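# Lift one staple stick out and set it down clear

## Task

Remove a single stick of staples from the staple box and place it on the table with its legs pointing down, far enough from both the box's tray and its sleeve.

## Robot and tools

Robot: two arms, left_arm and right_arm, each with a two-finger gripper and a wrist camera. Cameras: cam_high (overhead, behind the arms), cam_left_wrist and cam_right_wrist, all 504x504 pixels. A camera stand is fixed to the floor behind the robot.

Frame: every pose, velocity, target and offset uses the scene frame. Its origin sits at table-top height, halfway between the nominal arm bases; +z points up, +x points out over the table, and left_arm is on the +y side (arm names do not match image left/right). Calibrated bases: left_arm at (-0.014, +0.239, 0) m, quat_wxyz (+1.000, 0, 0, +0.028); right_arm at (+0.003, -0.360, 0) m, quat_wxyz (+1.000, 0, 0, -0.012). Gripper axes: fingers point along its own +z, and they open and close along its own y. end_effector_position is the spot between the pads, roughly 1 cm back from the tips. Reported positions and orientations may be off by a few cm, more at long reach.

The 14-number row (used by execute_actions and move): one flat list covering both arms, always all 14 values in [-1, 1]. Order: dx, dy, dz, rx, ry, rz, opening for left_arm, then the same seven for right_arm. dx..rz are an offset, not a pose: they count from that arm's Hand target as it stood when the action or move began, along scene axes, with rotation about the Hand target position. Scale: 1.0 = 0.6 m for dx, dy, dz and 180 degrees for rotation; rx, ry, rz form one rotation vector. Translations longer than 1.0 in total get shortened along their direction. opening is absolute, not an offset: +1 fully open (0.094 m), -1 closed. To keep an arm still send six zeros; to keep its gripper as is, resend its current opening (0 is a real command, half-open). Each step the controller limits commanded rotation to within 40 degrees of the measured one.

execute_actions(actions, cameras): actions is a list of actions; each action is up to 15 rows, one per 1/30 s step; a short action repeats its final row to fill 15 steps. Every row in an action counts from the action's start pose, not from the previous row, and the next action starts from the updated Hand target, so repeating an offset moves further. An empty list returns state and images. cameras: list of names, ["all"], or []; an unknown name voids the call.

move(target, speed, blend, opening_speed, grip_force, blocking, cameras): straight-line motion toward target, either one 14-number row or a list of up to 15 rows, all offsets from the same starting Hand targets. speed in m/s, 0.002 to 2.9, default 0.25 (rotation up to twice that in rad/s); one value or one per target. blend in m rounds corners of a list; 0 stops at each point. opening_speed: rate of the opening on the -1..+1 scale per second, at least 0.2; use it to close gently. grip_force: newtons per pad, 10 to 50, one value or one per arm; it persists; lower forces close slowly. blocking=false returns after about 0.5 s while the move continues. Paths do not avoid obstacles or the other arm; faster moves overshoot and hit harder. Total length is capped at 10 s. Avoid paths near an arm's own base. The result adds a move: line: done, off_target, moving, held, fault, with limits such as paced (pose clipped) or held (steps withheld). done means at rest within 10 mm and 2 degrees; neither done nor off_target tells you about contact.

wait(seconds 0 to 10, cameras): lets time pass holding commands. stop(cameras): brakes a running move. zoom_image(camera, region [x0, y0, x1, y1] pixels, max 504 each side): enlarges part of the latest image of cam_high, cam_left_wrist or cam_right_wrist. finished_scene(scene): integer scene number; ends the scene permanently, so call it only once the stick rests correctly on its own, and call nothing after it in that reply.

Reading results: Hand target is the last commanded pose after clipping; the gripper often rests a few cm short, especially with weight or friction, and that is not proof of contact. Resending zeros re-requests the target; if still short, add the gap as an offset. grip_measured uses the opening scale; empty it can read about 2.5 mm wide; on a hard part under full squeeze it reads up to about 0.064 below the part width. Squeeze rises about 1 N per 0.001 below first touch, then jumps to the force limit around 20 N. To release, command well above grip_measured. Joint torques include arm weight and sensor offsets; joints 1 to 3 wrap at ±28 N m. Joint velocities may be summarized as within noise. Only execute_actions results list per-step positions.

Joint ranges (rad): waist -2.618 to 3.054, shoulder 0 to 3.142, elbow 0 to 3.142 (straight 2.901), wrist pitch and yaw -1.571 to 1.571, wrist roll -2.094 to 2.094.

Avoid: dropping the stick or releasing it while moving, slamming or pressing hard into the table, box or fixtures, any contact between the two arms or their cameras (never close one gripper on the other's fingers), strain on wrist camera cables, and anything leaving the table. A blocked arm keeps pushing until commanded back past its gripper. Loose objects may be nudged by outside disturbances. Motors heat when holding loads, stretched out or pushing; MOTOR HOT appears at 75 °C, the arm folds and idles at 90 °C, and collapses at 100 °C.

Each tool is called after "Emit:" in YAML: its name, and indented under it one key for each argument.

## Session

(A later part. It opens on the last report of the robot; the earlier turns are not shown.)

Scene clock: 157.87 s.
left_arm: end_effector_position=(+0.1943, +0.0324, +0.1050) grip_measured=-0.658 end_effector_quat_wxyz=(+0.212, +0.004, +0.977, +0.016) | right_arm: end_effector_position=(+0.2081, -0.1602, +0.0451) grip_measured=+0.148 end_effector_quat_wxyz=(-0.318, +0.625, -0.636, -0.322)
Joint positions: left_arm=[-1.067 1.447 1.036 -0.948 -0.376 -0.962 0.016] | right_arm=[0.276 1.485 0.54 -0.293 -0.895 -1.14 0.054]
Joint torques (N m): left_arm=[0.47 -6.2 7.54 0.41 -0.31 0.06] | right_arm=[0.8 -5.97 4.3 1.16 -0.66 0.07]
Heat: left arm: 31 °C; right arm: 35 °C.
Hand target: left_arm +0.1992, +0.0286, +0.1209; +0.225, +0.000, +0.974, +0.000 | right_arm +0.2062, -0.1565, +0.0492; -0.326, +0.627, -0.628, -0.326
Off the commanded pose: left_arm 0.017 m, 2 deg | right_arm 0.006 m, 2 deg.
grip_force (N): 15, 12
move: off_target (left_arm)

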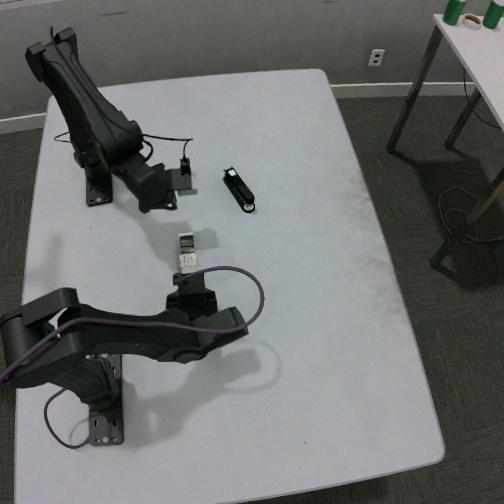

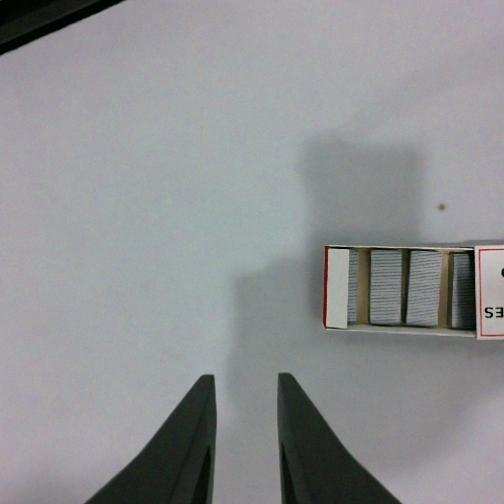

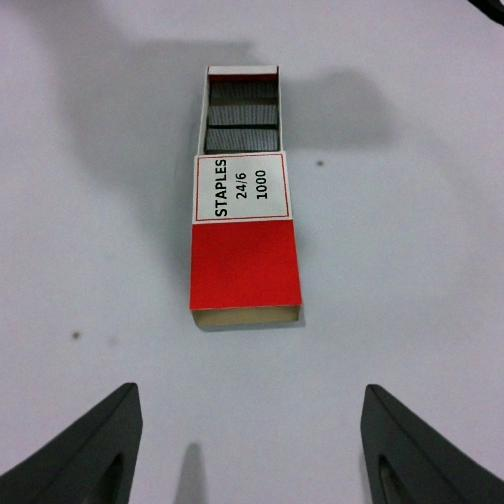

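Emit:
move:
  target:
    - [0, 0, 0, 0, 0, 0, -0.66, -0.0088, 0.0108, -0.0495, 0, 0, 0, 0.15]
    - [0, 0, 0, 0, 0, 0, -0.66, -0.0088, 0.0755, -0.0508, 0, 0, 0, 0.15]
  speed: 0.07
  cameras: ["cam_right_wrist"]

Scene clock: 161.23 s.
left_arm: end_effector_position=(+0.1943, +0.0324, +0.1050) grip_measured=-0.658 end_effector_quat_wxyz=(+0.212, +0.004, +0.977, +0.016) | right_arm: end_effector_position=(+0.2036, -0.1141, +0.0195) grip_measured=+0.148 end_effector_quat_wxyz=(-0.327, +0.627, -0.631, -0.319)
Joint positions: left_arm=[-1.067 1.447 1.036 -0.948 -0.376 -0.962 0.016] | right_arm=[0.481 1.605 0.458 0.142 -0.809 -0.857 0.054]
Joint torques (N m): left_arm=[0.34 -6.24 7.39 0.37 -0.29 0.06] | right_arm=[0.83 -4.6 4.27 1.54 -0.52 0.09]
Heat: left arm: 31 °C; right arm: 34 °C.
Hand target: left_arm +0.1992, +0.0286, +0.1209; +0.225, +0.000, +0.974, +0.000 | right_arm +0.2011, -0.1112, +0.0187; -0.327, +0.627, -0.628, -0.326
Off the commanded pose: left_arm 0.017 m, 2 deg | right_arm 0.004 m, 1 deg.
grip_force (N): 15, 12
move: off_target (left_arm)
Images, in order (width x height): cam_right_wrist 504x504.

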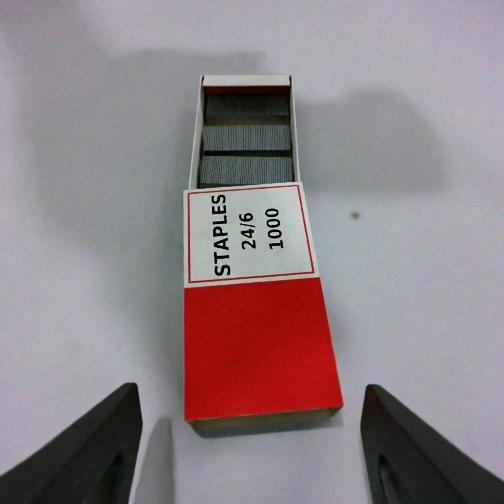

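Emit:
move:
  target:
    - [0, 0, 0, 0, 0, 0, -0.66, 0.006, 0.015, 0.0, 0, 0, 0, 0.15]
    - [0, 0, 0, 0, 0, 0, -0.66, 0.006, 0.015, 0.0, 0, 0, 0, -0.35]
  speed: 0.05
  opening_speed: 0.5
  cameras: ["cam_right_wrist"]

Scene clock: 164.93 s.
left_arm: end_effector_position=(+0.1943, +0.0324, +0.1050) grip_measured=-0.658 end_effector_quat_wxyz=(+0.212, +0.004, +0.977, +0.016) | right_arm: end_effector_position=(+0.2003, -0.1087, +0.0143) grip_measured=-0.181 end_effector_quat_wxyz=(-0.318, +0.625, -0.636, -0.322)
Joint positions: left_arm=[-1.067 1.447 1.036 -0.948 -0.376 -0.962 0.016] | right_arm=[0.509 1.629 0.458 0.17 -0.794 -0.823 0.038]
Joint torques (N m): left_arm=[0.36 -6.13 7.47 0.41 -0.25 0.07] | right_arm=[0.8 -4.75 5.93 1.54 -0.51 0.08]
Heat: left arm: 31 °C; right arm: 34 °C.
Hand target: left_arm +0.1992, +0.0286, +0.1209; +0.225, +0.000, +0.974, +0.000 | right_arm +0.2046, -0.1021, +0.0187; -0.327, +0.627, -0.627, -0.326
Off the commanded pose: left_arm 0.017 m, 2 deg | right_arm 0.009 m, 1 deg.
grip_force (N): 15, 12
move: off_target (left_arm)
Images, in order (width x height): cam_right_wrist 504x504.

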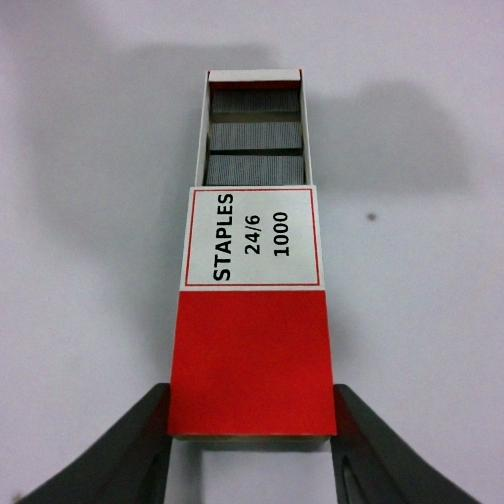

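Emit:
move:
  target: [0, 0, 0, 0, 0, 0, -0.66, 0.0345, -0.0105, 0.005, 0, 0, -0.2278, -0.35]
  speed: 0.1
  cameras: ["all"]

Scene clock: 170.17 s.
left_arm: end_effector_position=(+0.1943, +0.0324, +0.1050) grip_measured=-0.658 end_effector_quat_wxyz=(+0.212, +0.004, +0.977, +0.016) | right_arm: end_effector_position=(+0.2248, -0.1084, +0.0163) grip_measured=-0.187 end_effector_quat_wxyz=(+0.410, -0.373, +0.810, +0.191)
Joint positions: left_arm=[-1.067 1.447 1.036 -0.948 -0.376 -0.962 0.016] | right_arm=[0.849 1.519 0.235 0.653 -0.034 -0.02 0.038]
Joint torques (N m): left_arm=[0.42 -6.09 7.39 0.41 -0.3 0.08] | right_arm=[0.8 -6.42 3.78 1.98 0.16 0.09]
Heat: left arm: 31 °C; right arm: 34 °C.
Hand target: left_arm +0.1992, +0.0286, +0.1209; +0.225, +0.000, +0.974, +0.000 | right_arm +0.2253, -0.1084, +0.0218; +0.420, -0.368, +0.807, +0.191
Off the commanded pose: left_arm 0.017 m, 2 deg | right_arm 0.005 m, 1 deg.
grip_force (N): 15, 12
move: off_target (left_arm)

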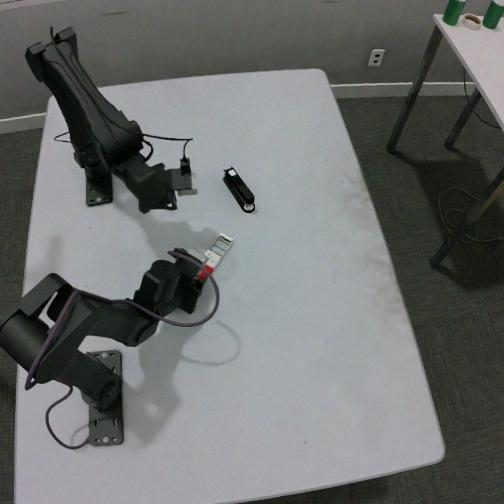

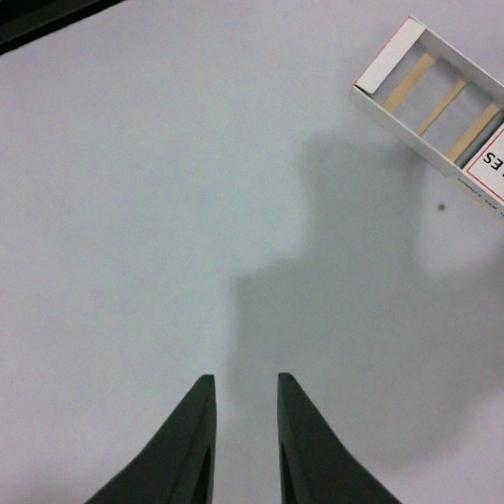

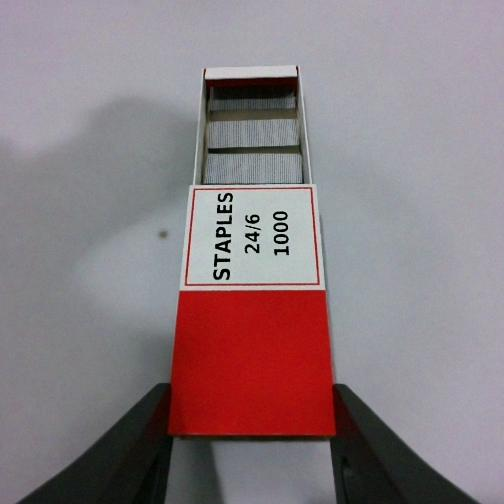

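Emit:
move:
  target: [0.1885, -0.1183, -0.06, 0, 0, -0.2239, -0.64, 0, 0, 0, 0, 0, 0, -0.35]
  speed: 0.15
  cameras: ["cam_left_wrist", "cam_high"]

Emit:
zoom_image:
  camera: "cam_left_wrist"
  region: [130, 230, 380, 430]

Scene clock: 174.07 s.
left_arm: end_effector_position=(+0.3007, -0.0327, +0.0768) grip_measured=-0.642 end_effector_quat_wxyz=(+0.194, +0.336, +0.919, -0.066) | right_arm: end_effector_position=(+0.2248, -0.1085, +0.0163) grip_measured=-0.187 end_effector_quat_wxyz=(+0.410, -0.372, +0.810, +0.191)
Joint positions: left_arm=[-0.777 1.775 1.25 -0.633 -0.017 -0.018 0.017] | right_arm=[0.849 1.519 0.235 0.653 -0.034 -0.019 0.038]
Joint torques (N m): left_arm=[0.36 -6.04 7.82 1.12 0.11 0.07] | right_arm=[0.79 -6.39 3.79 1.98 0.16 0.1]
Heat: left arm: 32 °C; right arm: 34 °C.
Hand target: left_arm +0.3124, -0.0423, +0.0850; +0.211, +0.335, +0.915, -0.077 | right_arm +0.2253, -0.1084, +0.0218; +0.420, -0.368, +0.807, +0.192
Off the commanded pose: left_arm 0.017 m, 2 deg | right_arm 0.005 m, 1 deg.
grip_force (N): 15, 12
move: off_target (left_arm)
Images, in order (width x height): cam_high 504x504, cam_left_wrist 504x504.

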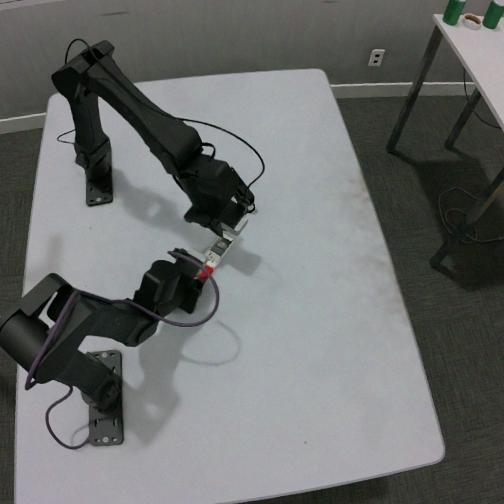

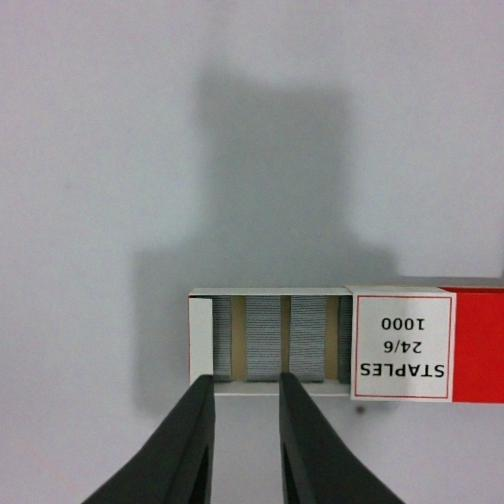

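Scaled by 2.016 from the camera's 504x504 image, which has a finer 720x720 frame.

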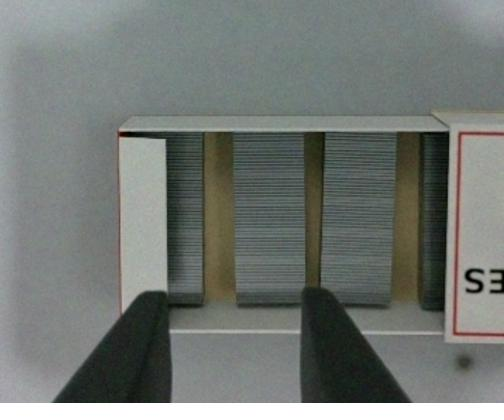

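Emit:
move:
  target: [-0.0098, -0.0114, -0.04, 0, 0, 0, -0.66, 0, 0, 0, 0, 0, 0, -0.35]
  speed: 0.06
  cameras: ["cam_left_wrist"]

Emit:
zoom_image:
  camera: "cam_left_wrist"
  region: [130, 260, 370, 460]

Scene clock: 176.33 s.
left_arm: end_effector_position=(+0.3064, -0.0463, +0.0671) grip_measured=-0.658 end_effector_quat_wxyz=(+0.211, +0.336, +0.915, -0.076) | right_arm: end_effector_position=(+0.2248, -0.1085, +0.0163) grip_measured=-0.187 end_effector_quat_wxyz=(+0.410, -0.372, +0.810, +0.191)
Joint positions: left_arm=[-0.792 1.807 1.233 -0.545 -0.016 -0.029 0.016] | right_arm=[0.849 1.519 0.235 0.653 -0.034 -0.019 0.038]
Joint torques (N m): left_arm=[-0.47 -6.35 4.44 1.2 -0.01 -0.04] | right_arm=[0.77 -6.41 3.78 1.98 0.16 0.09]
Heat: left arm: 32 °C; right arm: 34 °C.
Hand target: left_arm +0.3065, -0.0492, +0.0610; +0.211, +0.335, +0.915, -0.077 | right_arm +0.2253, -0.1084, +0.0218; +0.420, -0.368, +0.807, +0.192
Off the commanded pose: left_arm 0.007 m, 0 deg | right_arm 0.005 m, 1 deg.
grip_force (N): 15, 12
move: done
Images, in order (width x height): cam_left_wrist 504x504.

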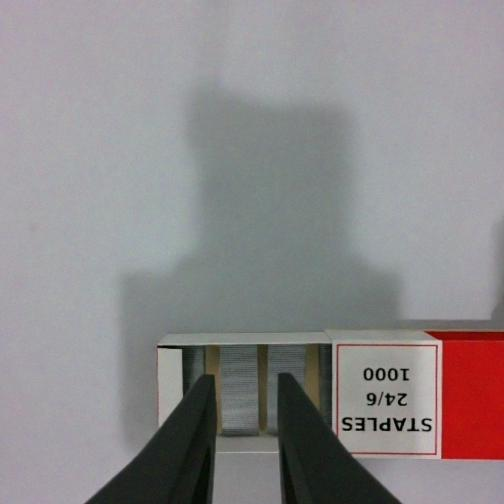

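Scaled by 2.100 from the camera's 504x504 image, which has a finer 720x720 frame.

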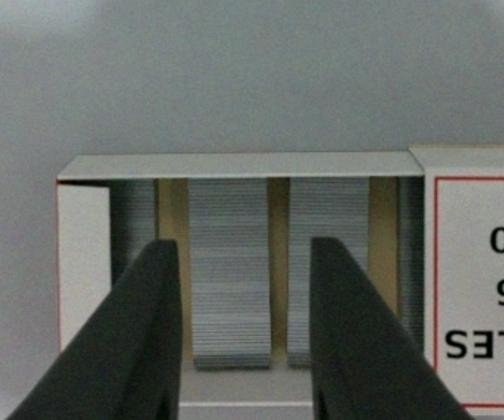

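Emit:
move:
  target: [-0.0132, 0.0253, -0.035, 0, 0, 0, -0.66, 0, 0, 0, 0, 0, 0, -0.35]
  speed: 0.06
  cameras: ["cam_left_wrist"]

Emit:
zoom_image:
  camera: "cam_left_wrist"
  region: [130, 260, 370, 460]

Scene clock: 179.60 s.
left_arm: end_effector_position=(+0.2950, -0.0330, +0.0362) grip_measured=-0.658 end_effector_quat_wxyz=(+0.200, +0.336, +0.918, -0.071) | right_arm: end_effector_position=(+0.2248, -0.1085, +0.0163) grip_measured=-0.187 end_effector_quat_wxyz=(+0.410, -0.372, +0.810, +0.191)
Joint positions: left_arm=[-0.786 1.807 1.111 -0.448 -0.016 -0.025 0.016] | right_arm=[0.849 1.519 0.235 0.653 -0.034 -0.019 0.038]
Joint torques (N m): left_arm=[0.44 -7.8 4.14 1.16 0.06 0.08] | right_arm=[0.79 -6.39 3.79 1.97 0.15 0.1]
Heat: left arm: 32 °C; right arm: 34 °C.
Hand target: left_arm +0.2985, -0.0341, +0.0401; +0.211, +0.335, +0.915, -0.077 | right_arm +0.2253, -0.1084, +0.0218; +0.420, -0.368, +0.807, +0.192
Off the commanded pose: left_arm 0.005 m, 2 deg | right_arm 0.005 m, 1 deg.
grip_force (N): 15, 12
move: done
Images, in order (width x height): cam_left_wrist 504x504.

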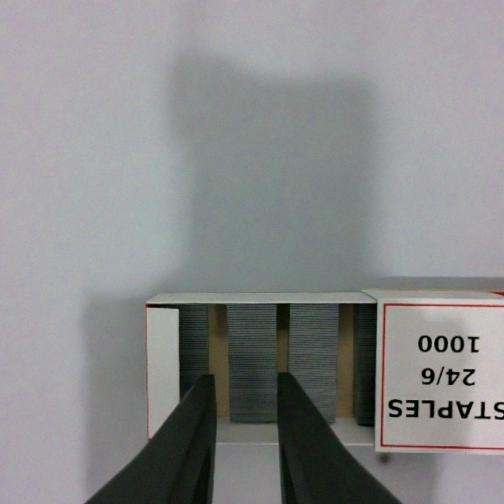

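Scaled by 2.100 from the camera's 504x504 image, which has a finer 720x720 frame.

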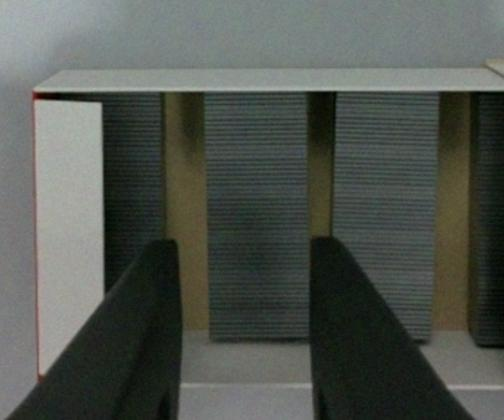

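Emit:
move:
  target: [-0.0045, -0.0052, -0.006, 0, 0, 0, -0.66, 0, 0, 0, 0, 0, 0, -0.35]
  speed: 0.06
  cameras: ["cam_left_wrist"]

Emit:
zoom_image:
  camera: "cam_left_wrist"
  region: [130, 260, 370, 460]

Scene clock: 181.57 s.
left_arm: end_effector_position=(+0.2957, -0.0337, +0.0356) grip_measured=-0.658 end_effector_quat_wxyz=(+0.203, +0.336, +0.917, -0.072) | right_arm: end_effector_position=(+0.2248, -0.1085, +0.0163) grip_measured=-0.187 end_effector_quat_wxyz=(+0.410, -0.372, +0.810, +0.191)
Joint positions: left_arm=[-0.786 1.807 1.105 -0.434 -0.016 -0.025 0.016] | right_arm=[0.849 1.519 0.235 0.653 -0.034 -0.019 0.038]
Joint torques (N m): left_arm=[-0.61 -7.41 4.1 1.17 0.03 0] | right_arm=[0.77 -6.38 3.81 1.98 0.15 0.1]
Heat: left arm: 32 °C; right arm: 34 °C.
Hand target: left_arm +0.2959, -0.0373, +0.0365; +0.211, +0.335, +0.915, -0.077 | right_arm +0.2253, -0.1084, +0.0218; +0.420, -0.368, +0.807, +0.192
Off the commanded pose: left_arm 0.004 m, 1 deg | right_arm 0.005 m, 1 deg.
grip_force (N): 15, 12
move: done
Images, in order (width x height): cam_left_wrist 504x504.

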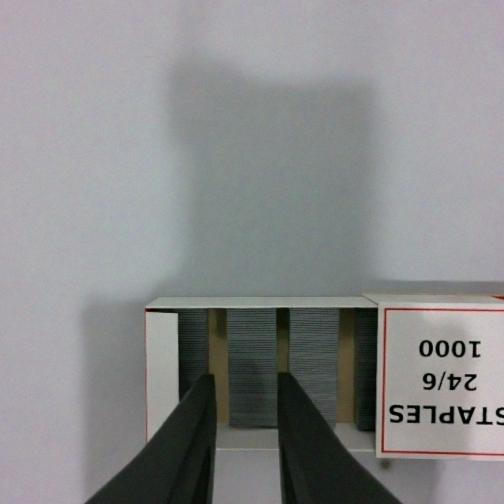

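Scaled by 2.100 from the camera's 504x504 image, which has a finer 720x720 frame.

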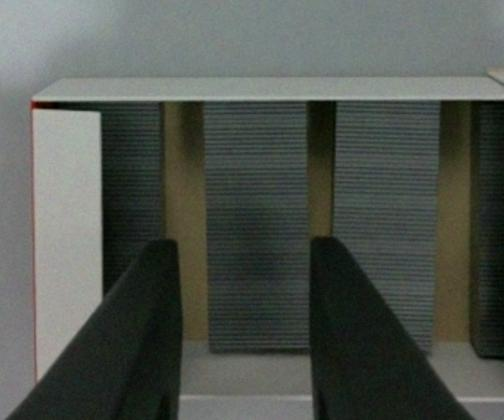

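Emit:
move:
  target: [-0.0017, -0.0019, -0.003, 0, 0, 0, -0.66, 0, 0, 0, 0, 0, 0, -0.35]
  speed: 0.06
  cameras: []

Scene clock: 182.53 s.
left_arm: end_effector_position=(+0.2961, -0.0357, +0.0363) grip_measured=-0.658 end_effector_quat_wxyz=(+0.206, +0.335, +0.916, -0.074) | right_arm: end_effector_position=(+0.2248, -0.1085, +0.0163) grip_measured=-0.187 end_effector_quat_wxyz=(+0.410, -0.372, +0.810, +0.191)
Joint positions: left_arm=[-0.789 1.807 1.105 -0.427 -0.016 -0.028 0.016] | right_arm=[0.849 1.519 0.235 0.653 -0.034 -0.019 0.038]
Joint torques (N m): left_arm=[-0.58 -7.25 3.86 1.18 -0.02 -0.03] | right_arm=[0.76 -6.38 3.79 1.98 0.16 0.09]
Heat: left arm: 32 °C; right arm: 34 °C.
Hand target: left_arm +0.2949, -0.0383, +0.0347; +0.211, +0.335, +0.915, -0.077 | right_arm +0.2253, -0.1084, +0.0218; +0.420, -0.368, +0.807, +0.192
Off the commanded pose: left_arm 0.003 m, 1 deg | right_arm 0.005 m, 1 deg.
grip_force (N): 15, 12
move: done
No camera images: "cameras" was empty.

Emit:
execute_actions:
  actions: []
  cameras: ["cam_left_wrist"]

Emit:
zoom_image:
  camera: "cam_left_wrist"
  region: [190, 290, 350, 450]

Scene clock: 182.80 s.
left_arm: end_effector_position=(+0.2961, -0.0357, +0.0363) grip_measured=-0.658 end_effector_quat_wxyz=(+0.206, +0.335, +0.916, -0.074) | right_arm: end_effector_position=(+0.2248, -0.1085, +0.0163) grip_measured=-0.187 end_effector_quat_wxyz=(+0.410, -0.372, +0.810, +0.191)
Joint positions: left_arm=[-0.789 1.807 1.105 -0.427 -0.016 -0.029 0.016] | right_arm=[0.849 1.519 0.235 0.653 -0.034 -0.019 0.038]
Joint velocities: within noise
Joint torques (N m): left_arm=[-0.55 -7.21 3.93 1.18 -0.05 0.02] | right_arm=[0.76 -6.37 3.78 1.98 0.15 0.1]
Motor temperatures (°C): left_arm=[23 28 31 28 22 23 24] | right_arm=[24 24 34 30 24 22 24]
Heat: left arm: 31 °C; right arm: 34 °C.
Hand target: left_arm +0.2949, -0.0383, +0.0347; +0.211, +0.335, +0.915, -0.077 | right_arm +0.2253, -0.1084, +0.0218; +0.420, -0.368, +0.807, +0.192
Tool commands: left_gripper/opening=-0.66 right_gripper/opening=-0.35
Off the commanded pose: left_arm 0.003 m, 1 deg | right_arm 0.005 m, 1 deg.
grip_force (N): 15, 12
Images, in order (width x height): cam_left_wrist 504x504.

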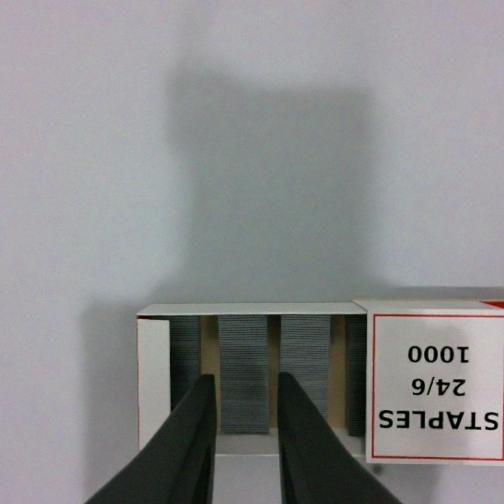

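Scaled by 3.150 from the camera's 504x504 image, which has a finer 720x720 frame.

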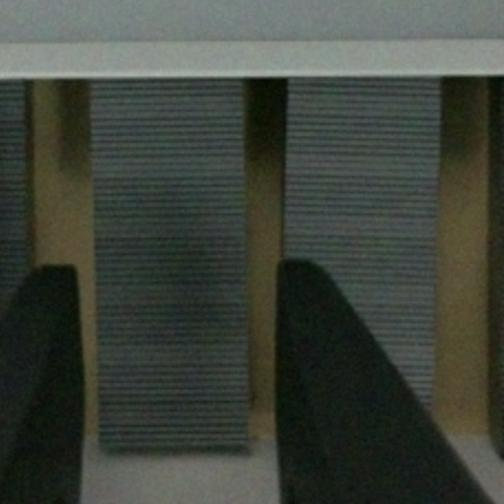

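Emit:
move:
  target: [0.0047, 0.0054, 0, 0, 0, 0, -0.66, 0, 0, 0, 0, 0, 0, -0.35]
  speed: 0.06
  cameras: ["cam_left_wrist"]

Emit:
zoom_image:
  camera: "cam_left_wrist"
  region: [190, 290, 350, 450]

Scene clock: 184.13 s.
left_arm: end_effector_position=(+0.2962, -0.0358, +0.0364) grip_measured=-0.658 end_effector_quat_wxyz=(+0.207, +0.335, +0.916, -0.074) | right_arm: end_effector_position=(+0.2248, -0.1085, +0.0163) grip_measured=-0.187 end_effector_quat_wxyz=(+0.410, -0.372, +0.810, +0.191)
Joint positions: left_arm=[-0.789 1.807 1.105 -0.426 -0.016 -0.028 0.016] | right_arm=[0.849 1.519 0.235 0.653 -0.034 -0.019 0.038]
Joint torques (N m): left_arm=[0.51 -7.39 3.82 1.19 0.07 0.06] | right_arm=[0.77 -6.39 3.79 1.98 0.15 0.1]
Heat: left arm: 31 °C; right arm: 34 °C.
Hand target: left_arm +0.2977, -0.0351, +0.0347; +0.211, +0.335, +0.915, -0.077 | right_arm +0.2253, -0.1084, +0.0218; +0.420, -0.368, +0.807, +0.192
Off the commanded pose: left_arm 0.002 m, 1 deg | right_arm 0.005 m, 1 deg.
grip_force (N): 15, 12
move: done
Images, in order (width x height): cam_left_wrist 504x504.

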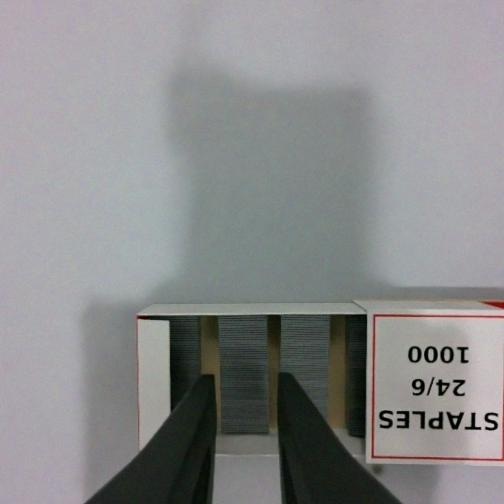

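Scaled by 3.150 from the camera's 504x504 image, which has a finer 720x720 frame.

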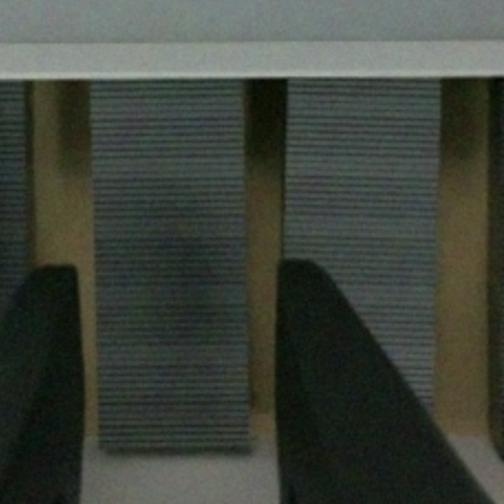

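Emit:
move:
  target: [0.0013, 0.0015, 0, 0, 0, 0, -0.66, 0, 0, 0, 0, 0, 0, -0.35]
  speed: 0.06
  cameras: ["cam_left_wrist"]

Emit:
zoom_image:
  camera: "cam_left_wrist"
  region: [190, 290, 350, 450]

Scene clock: 185.10 s.
left_arm: end_effector_position=(+0.2962, -0.0358, +0.0364) grip_measured=-0.658 end_effector_quat_wxyz=(+0.207, +0.337, +0.916, -0.074) | right_arm: end_effector_position=(+0.2248, -0.1085, +0.0163) grip_measured=-0.187 end_effector_quat_wxyz=(+0.410, -0.372, +0.810, +0.191)
Joint positions: left_arm=[-0.789 1.807 1.105 -0.426 -0.016 -0.025 0.016] | right_arm=[0.849 1.519 0.235 0.653 -0.034 -0.019 0.038]
Joint torques (N m): left_arm=[0.62 -7.3 3.96 1.19 0.08 0.08] | right_arm=[0.79 -6.38 3.81 1.98 0.16 0.1]
Heat: left arm: 31 °C; right arm: 34 °C.
Hand target: left_arm +0.2985, -0.0342, +0.0347; +0.211, +0.335, +0.915, -0.077 | right_arm +0.2253, -0.1084, +0.0218; +0.420, -0.368, +0.807, +0.192
Off the commanded pose: left_arm 0.003 m, 1 deg | right_arm 0.005 m, 1 deg.
grip_force (N): 15, 12
move: done
Images, in order (width x height): cam_left_wrist 504x504.

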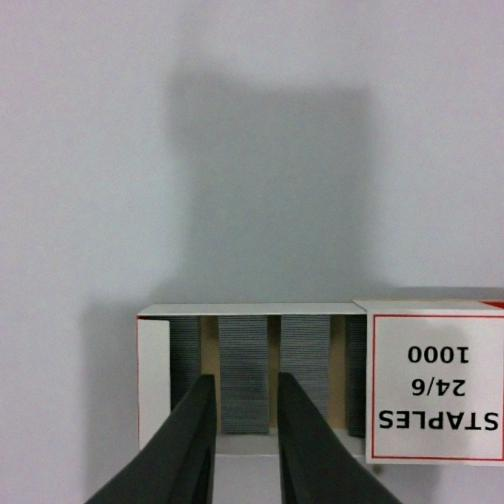

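Scaled by 3.150 from the camera's 504x504 image, which has a finer 720x720 frame.

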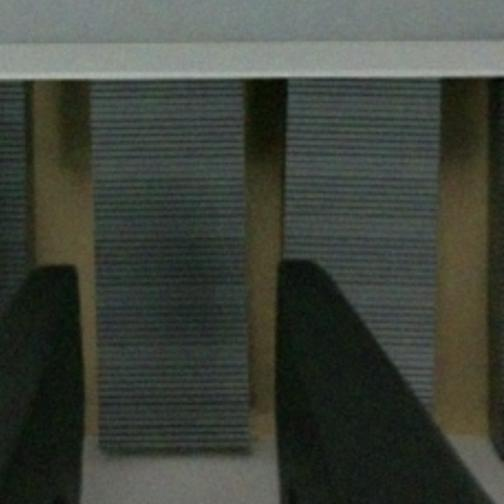

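Emit:
move:
  target: [0.0009, 0.001, 0, 0, 0, 0, -0.66, 0, 0, 0, 0, 0, 0, -0.35]
  speed: 0.06
  cameras: ["cam_left_wrist"]

Emit:
zoom_image:
  camera: "cam_left_wrist"
  region: [190, 290, 350, 450]

Scene clock: 186.10 s.
left_arm: end_effector_position=(+0.2971, -0.0347, +0.0364) grip_measured=-0.658 end_effector_quat_wxyz=(+0.207, +0.336, +0.916, -0.073) | right_arm: end_effector_position=(+0.2248, -0.1085, +0.0163) grip_measured=-0.187 end_effector_quat_wxyz=(+0.410, -0.372, +0.810, +0.191)
Joint positions: left_arm=[-0.786 1.807 1.105 -0.426 -0.016 -0.023 0.016] | right_arm=[0.849 1.519 0.235 0.653 -0.034 -0.019 0.038]
Joint torques (N m): left_arm=[0.7 -7.25 3.85 1.21 0.11 0.05] | right_arm=[0.77 -6.41 3.79 1.98 0.16 0.09]
Heat: left arm: 31 °C; right arm: 34 °C.
Hand target: left_arm +0.2990, -0.0336, +0.0347; +0.211, +0.335, +0.915, -0.077 | right_arm +0.2253, -0.1084, +0.0218; +0.420, -0.368, +0.807, +0.192
Off the commanded pose: left_arm 0.003 m, 1 deg | right_arm 0.005 m, 1 deg.
grip_force (N): 15, 12
move: done
Images, in order (width x height): cam_left_wrist 504x504.

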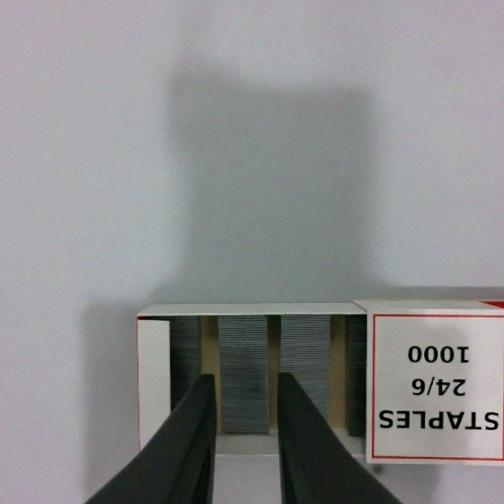

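Scaled by 3.150 from the camera's 504x504 image, which has a finer 720x720 frame.

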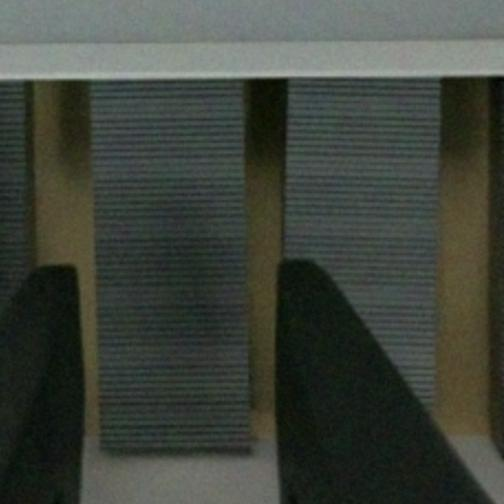

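Emit:
wait:
  seconds: 0.1
  cameras: ["cam_left_wrist"]

Emit:
zoom_image:
  camera: "cam_left_wrist"
  region: [190, 290, 350, 450]

Scene clock: 186.37 s.
left_arm: end_effector_position=(+0.2971, -0.0347, +0.0364) grip_measured=-0.658 end_effector_quat_wxyz=(+0.207, +0.336, +0.916, -0.073) | right_arm: end_effector_position=(+0.2248, -0.1085, +0.0163) grip_measured=-0.187 end_effector_quat_wxyz=(+0.410, -0.372, +0.810, +0.191)
Joint positions: left_arm=[-0.786 1.807 1.105 -0.426 -0.016 -0.023 0.016] | right_arm=[0.849 1.519 0.235 0.653 -0.034 -0.019 0.038]
Joint torques (N m): left_arm=[0.72 -7.19 3.82 1.21 0.07 0.06] | right_arm=[0.76 -6.39 3.79 1.97 0.16 0.09]
Heat: left arm: 31 °C; right arm: 34 °C.
Hand target: left_arm +0.2990, -0.0336, +0.0347; +0.211, +0.335, +0.915, -0.077 | right_arm +0.2253, -0.1084, +0.0218; +0.420, -0.368, +0.807, +0.192
Tool commands: left_gripper/opening=-0.66 right_gripper/opening=-0.35
Off the commanded pose: left_arm 0.003 m, 1 deg | right_arm 0.005 m, 1 deg.
grip_force (N): 15, 12
wait: 0.10 s; at rest from the start
Images, in order (width x height): cam_left_wrist 504x504.

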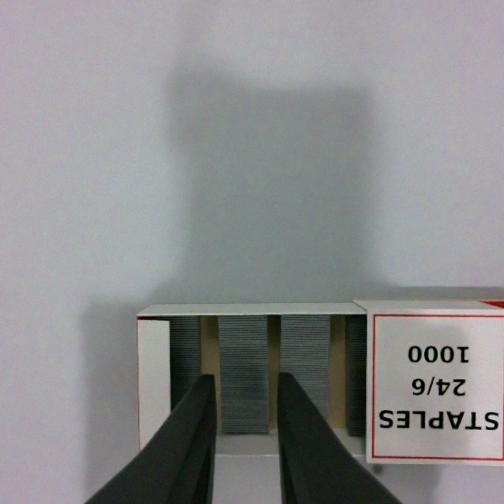

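Scaled by 3.150 from the camera's 504x504 image, which has a finer 720x720 frame.

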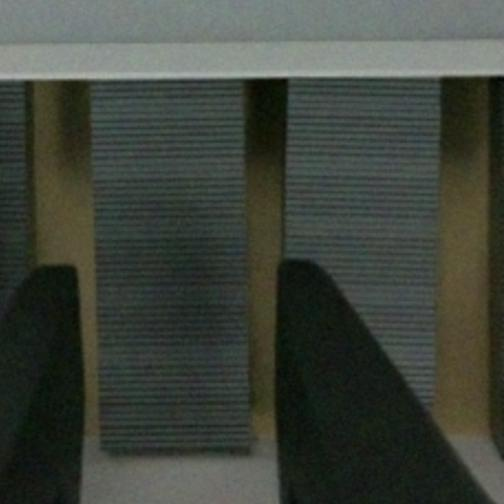

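Emit:
move:
  target: [0.001, 0.0011, 0, 0, 0, 0, -0.66, 0, 0, 0, 0, 0, 0, -0.35]
  speed: 0.06
  cameras: ["cam_left_wrist"]

Emit:
zoom_image:
  camera: "cam_left_wrist"
  region: [190, 290, 350, 450]

Scene clock: 187.47 s.
left_arm: end_effector_position=(+0.2983, -0.0334, +0.0364) grip_measured=-0.658 end_effector_quat_wxyz=(+0.207, +0.335, +0.916, -0.073) | right_arm: end_effector_position=(+0.2248, -0.1085, +0.0163) grip_measured=-0.187 end_effector_quat_wxyz=(+0.410, -0.372, +0.810, +0.191)
Joint positions: left_arm=[-0.782 1.807 1.105 -0.426 -0.016 -0.021 0.016] | right_arm=[0.849 1.519 0.235 0.653 -0.034 -0.019 0.038]
Joint torques (N m): left_arm=[0.61 -7.24 3.93 1.18 0.13 0.1] | right_arm=[0.76 -6.38 3.78 1.98 0.16 0.1]
Heat: left arm: 31 °C; right arm: 34 °C.
Hand target: left_arm +0.2997, -0.0329, +0.0347; +0.211, +0.335, +0.915, -0.077 | right_arm +0.2253, -0.1084, +0.0218; +0.420, -0.368, +0.807, +0.192
Off the commanded pose: left_arm 0.002 m, 1 deg | right_arm 0.005 m, 1 deg.
grip_force (N): 15, 12
move: done
Images, in order (width x height): cam_left_wrist 504x504.

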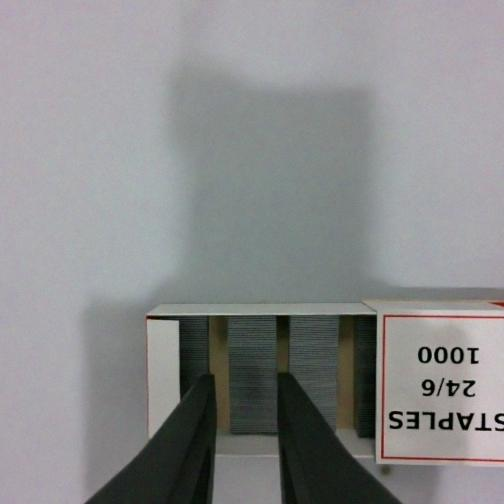

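Scaled by 3.150 from the camera's 504x504 image, which has a finer 720x720 frame.

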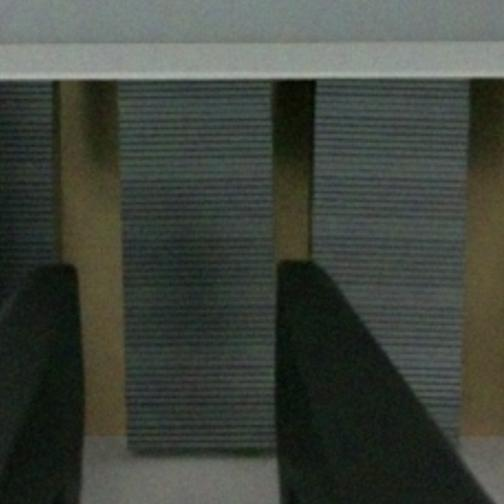

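Emit:
move:
  target: [0, 0, -0.02, 0, 0, 0, -0.66, 0, 0, 0, 0, 0, 0, -0.35]
  speed: 0.05
  cameras: ["cam_left_wrist"]

Emit:
zoom_image:
  camera: "cam_left_wrist"
  region: [190, 290, 350, 450]

Scene clock: 190.60 s.
left_arm: end_effector_position=(+0.2982, -0.0333, +0.0291) grip_measured=-0.658 end_effector_quat_wxyz=(+0.212, +0.335, +0.915, -0.075) | right_arm: end_effector_position=(+0.2248, -0.1085, +0.0163) grip_measured=-0.187 end_effector_quat_wxyz=(+0.410, -0.372, +0.810, +0.191)
Joint positions: left_arm=[-0.782 1.813 1.074 -0.379 -0.016 -0.021 0.016] | right_arm=[0.849 1.519 0.235 0.653 -0.034 -0.019 0.038]
Joint torques (N m): left_arm=[0.58 -6.08 4.08 1.31 0.07 0.1] | right_arm=[0.76 -6.39 3.78 1.98 0.16 0.1]
Heat: left arm: 31 °C; right arm: 34 °C.
Hand target: left_arm +0.2997, -0.0329, +0.0226; +0.211, +0.335, +0.915, -0.077 | right_arm +0.2253, -0.1084, +0.0218; +0.420, -0.368, +0.807, +0.192
Off the commanded pose: left_arm 0.007 m, 0 deg | right_arm 0.005 m, 1 deg.
grip_force (N): 15, 12
move: done
Images, in order (width x height): cam_left_wrist 504x504.

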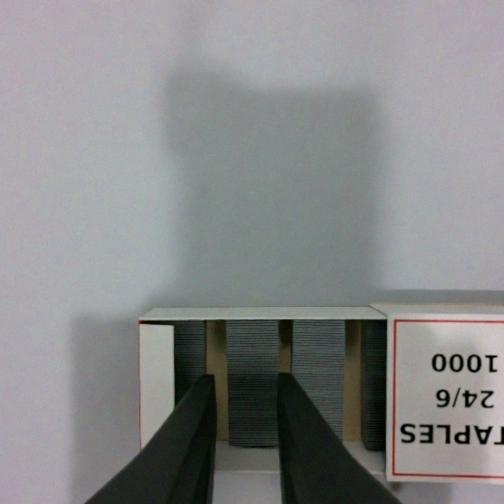

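Scaled by 3.150 from the camera's 504x504 image, which has a finer 720x720 frame.

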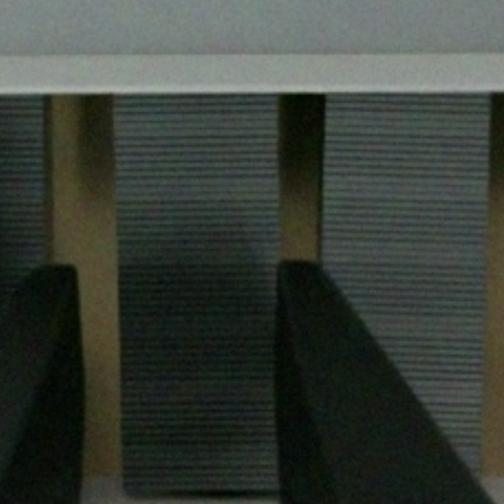

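Emit:
move:
  target: [-0.0009, -0.0010, 0, -0.0019, 0.0016, -0.0012, -0.67, 0, 0, 0, 0, 0, 0, -0.35]
  speed: 0.05
  cameras: ["cam_left_wrist"]

Emit:
zoom_image:
  camera: "cam_left_wrist"
  region: [190, 290, 350, 450]

Scene clock: 192.53 s.
left_arm: end_effector_position=(+0.2973, -0.0344, +0.0291) grip_measured=-0.668 end_effector_quat_wxyz=(+0.211, +0.337, +0.914, -0.078) | right_arm: end_effector_position=(+0.2248, -0.1085, +0.0163) grip_measured=-0.187 end_effector_quat_wxyz=(+0.410, -0.372, +0.810, +0.191)
Joint positions: left_arm=[-0.782 1.813 1.074 -0.379 -0.009 -0.019 0.016] | right_arm=[0.849 1.519 0.235 0.653 -0.034 -0.019 0.038]
Joint torques (N m): left_arm=[0.61 -6.15 4.18 1.2 0.11 0.12] | right_arm=[0.77 -6.38 3.79 1.98 0.16 0.09]
Heat: left arm: 31 °C; right arm: 34 °C.
Hand target: left_arm +0.2991, -0.0335, +0.0226; +0.210, +0.336, +0.915, -0.081 | right_arm +0.2253, -0.1084, +0.0218; +0.420, -0.368, +0.807, +0.192
Off the commanded pose: left_arm 0.007 m, 0 deg | right_arm 0.005 m, 1 deg.
grip_force (N): 15, 12
move: done
Images, in order (width x height): cam_left_wrist 504x504.

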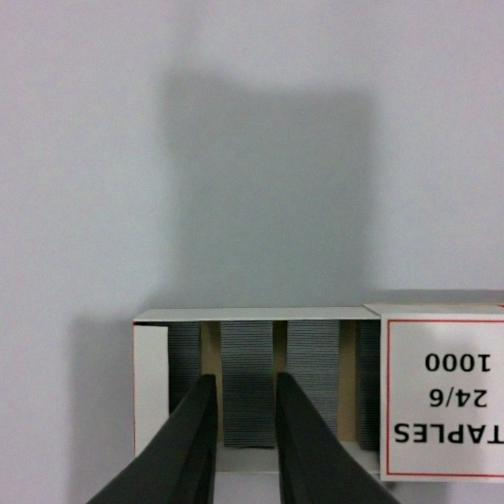

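Scaled by 3.150 from the camera's 504x504 image, which has a finer 720x720 frame.

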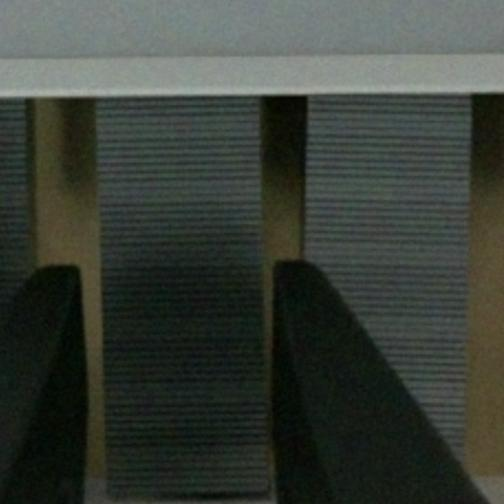

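Emit:
move:
  target: [0, 0, -0.0165, 0, 0, 0, -0.67, 0, 0, 0, 0, 0, 0, -0.35]
  speed: 0.05
  cameras: ["cam_left_wrist"]

Emit:
zoom_image:
  camera: "cam_left_wrist"
  region: [190, 290, 350, 450]

Scene clock: 193.87 s.
left_arm: end_effector_position=(+0.2991, -0.0361, +0.0215) grip_measured=-0.668 end_effector_quat_wxyz=(+0.215, +0.336, +0.913, -0.080) | right_arm: end_effector_position=(+0.2249, -0.1085, +0.0163) grip_measured=-0.187 end_effector_quat_wxyz=(+0.411, -0.372, +0.810, +0.191)
Joint positions: left_arm=[-0.782 1.83 1.058 -0.335 -0.008 -0.019 0.016] | right_arm=[0.849 1.519 0.235 0.653 -0.032 -0.018 0.038]
Joint torques (N m): left_arm=[0.79 -5.96 3.78 1.16 0.11 0.05] | right_arm=[0.76 -6.38 3.78 1.98 0.14 0.08]
Heat: left arm: 31 °C; right arm: 34 °C.
Hand target: left_arm +0.2992, -0.0335, +0.0128; +0.210, +0.336, +0.915, -0.081 | right_arm +0.2253, -0.1085, +0.0217; +0.420, -0.367, +0.807, +0.191
Off the commanded pose: left_arm 0.009 m, 1 deg | right_arm 0.005 m, 1 deg.
grip_force (N): 15, 12
move: done
Images, in order (width x height): cam_left_wrist 504x504.

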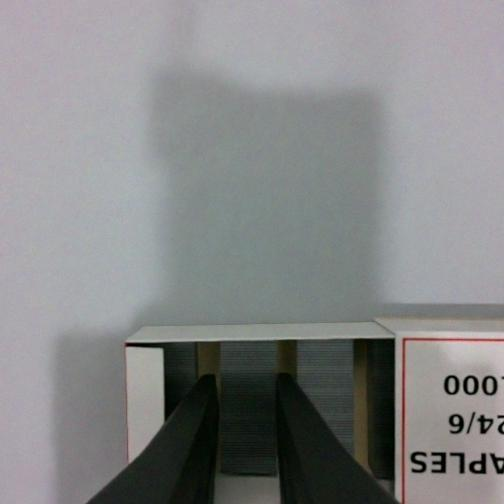

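Scaled by 3.150 from the camera's 504x504 image, which has a finer 720x720 frame.

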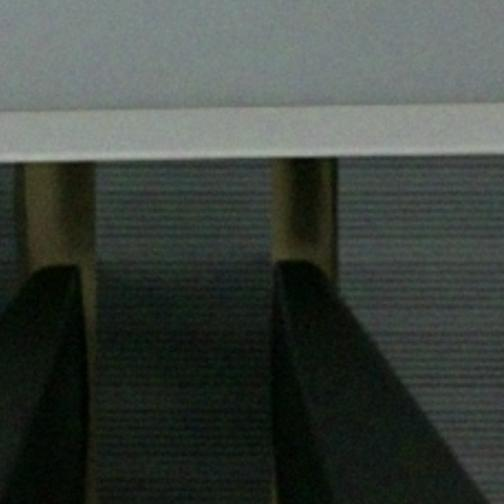

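Emit:
move:
  target: [0, 0, -0.011, 0, 0, 0, -0.67, 0, 0, 0, 0, 0, 0, -0.35]
  speed: 0.04
  cameras: ["cam_left_wrist"]

Emit:
zoom_image:
  camera: "cam_left_wrist"
  region: [190, 290, 350, 450]

Scene clock: 195.10 s.
left_arm: end_effector_position=(+0.3011, -0.0382, +0.0200) grip_measured=-0.668 end_effector_quat_wxyz=(+0.223, +0.336, +0.911, -0.083) | right_arm: end_effector_position=(+0.2251, -0.1087, +0.0163) grip_measured=-0.187 end_effector_quat_wxyz=(+0.411, -0.371, +0.811, +0.191)
Joint positions: left_arm=[-0.782 1.835 1.047 -0.304 -0.007 -0.019 0.016] | right_arm=[0.849 1.519 0.235 0.653 -0.031 -0.017 0.038]
Joint torques (N m): left_arm=[0.79 -5.41 3.74 1.18 0.1 0.09] | right_arm=[0.75 -6.38 3.78 1.97 0.13 0.07]
Heat: left arm: 31 °C; right arm: 34 °C.
Hand target: left_arm +0.2991, -0.0335, +0.0061; +0.210, +0.336, +0.915, -0.081 | right_arm +0.2253, -0.1085, +0.0217; +0.420, -0.367, +0.807, +0.191
Off the commanded pose: left_arm 0.015 m, 2 deg | right_arm 0.005 m, 1 deg.
grip_force (N): 15, 12
move: off_target (left_arm)
Images, in order (width x height): cam_left_wrist 504x504.

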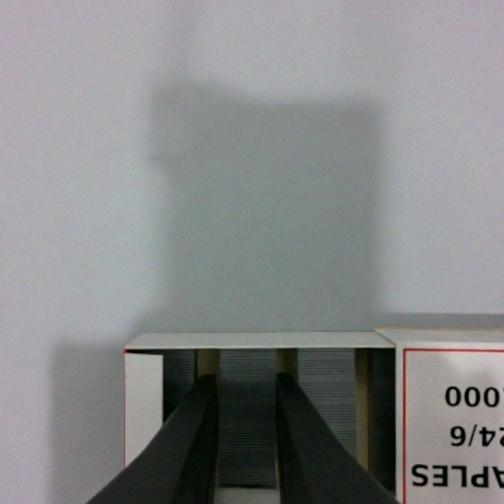

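Scaled by 3.150 from the camera's 504x504 image, which has a finer 720x720 frame.

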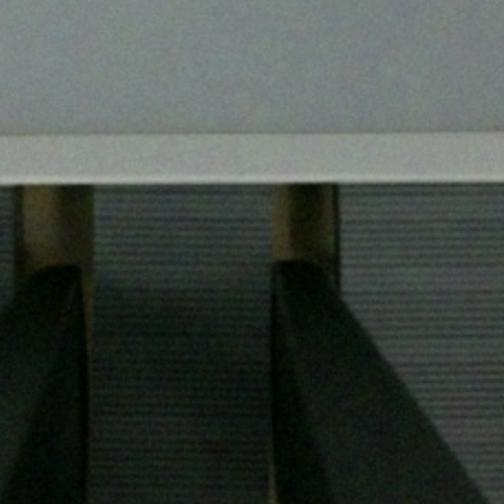

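Emit:
move:
  target:
    - [0, 0, 0.016, 0, 0, 0, -0.67, 0, 0, 0, 0, 0, 0, -0.35]
    - [0, 0, 0.016, 0, 0, 0, -0.82, 0, 0, 0, 0, 0, 0, -0.35]
  speed: 0.04
  grip_force: [15, 12]
  opening_speed: 0.3
  cameras: ["cam_left_wrist"]

Emit:
zoom_image:
  camera: "cam_left_wrist"
  region: [190, 290, 350, 450]

Scene clock: 197.03 s.
left_arm: end_effector_position=(+0.3009, -0.0383, +0.0199) grip_measured=-0.706 end_effector_quat_wxyz=(+0.222, +0.336, +0.911, -0.084) | right_arm: end_effector_position=(+0.2251, -0.1087, +0.0163) grip_measured=-0.187 end_effector_quat_wxyz=(+0.411, -0.371, +0.811, +0.191)
Joint positions: left_arm=[-0.782 1.835 1.047 -0.304 -0.006 -0.019 0.014] | right_arm=[0.849 1.519 0.235 0.653 -0.031 -0.017 0.038]
Joint torques (N m): left_arm=[0.73 -6.79 4.9 0.78 0.1 0.08] | right_arm=[0.75 -6.39 3.79 1.97 0.13 0.07]
Heat: left arm: 31 °C; right arm: 34 °C.
Hand target: left_arm +0.2991, -0.0335, +0.0157; +0.210, +0.336, +0.915, -0.081 | right_arm +0.2253, -0.1085, +0.0217; +0.420, -0.367, +0.807, +0.191
Off the commanded pose: left_arm 0.007 m, 1 deg | right_arm 0.005 m, 1 deg.
grip_force (N): 15, 12
move: done
Images, in order (width x height): cam_left_wrist 504x504.

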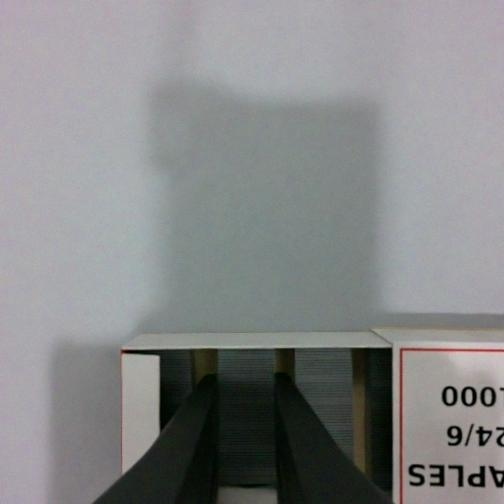

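Scaled by 3.150 from the camera's 504x504 image, which has a finer 720x720 frame.

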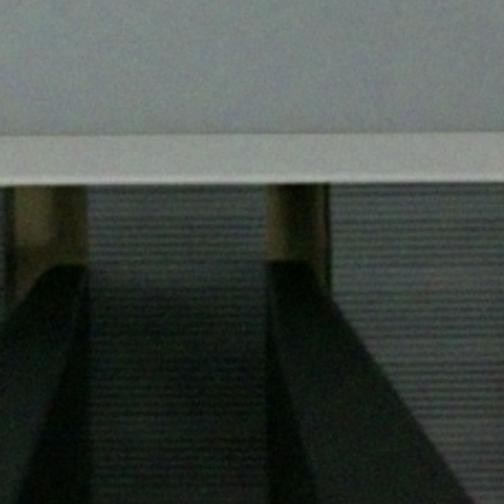

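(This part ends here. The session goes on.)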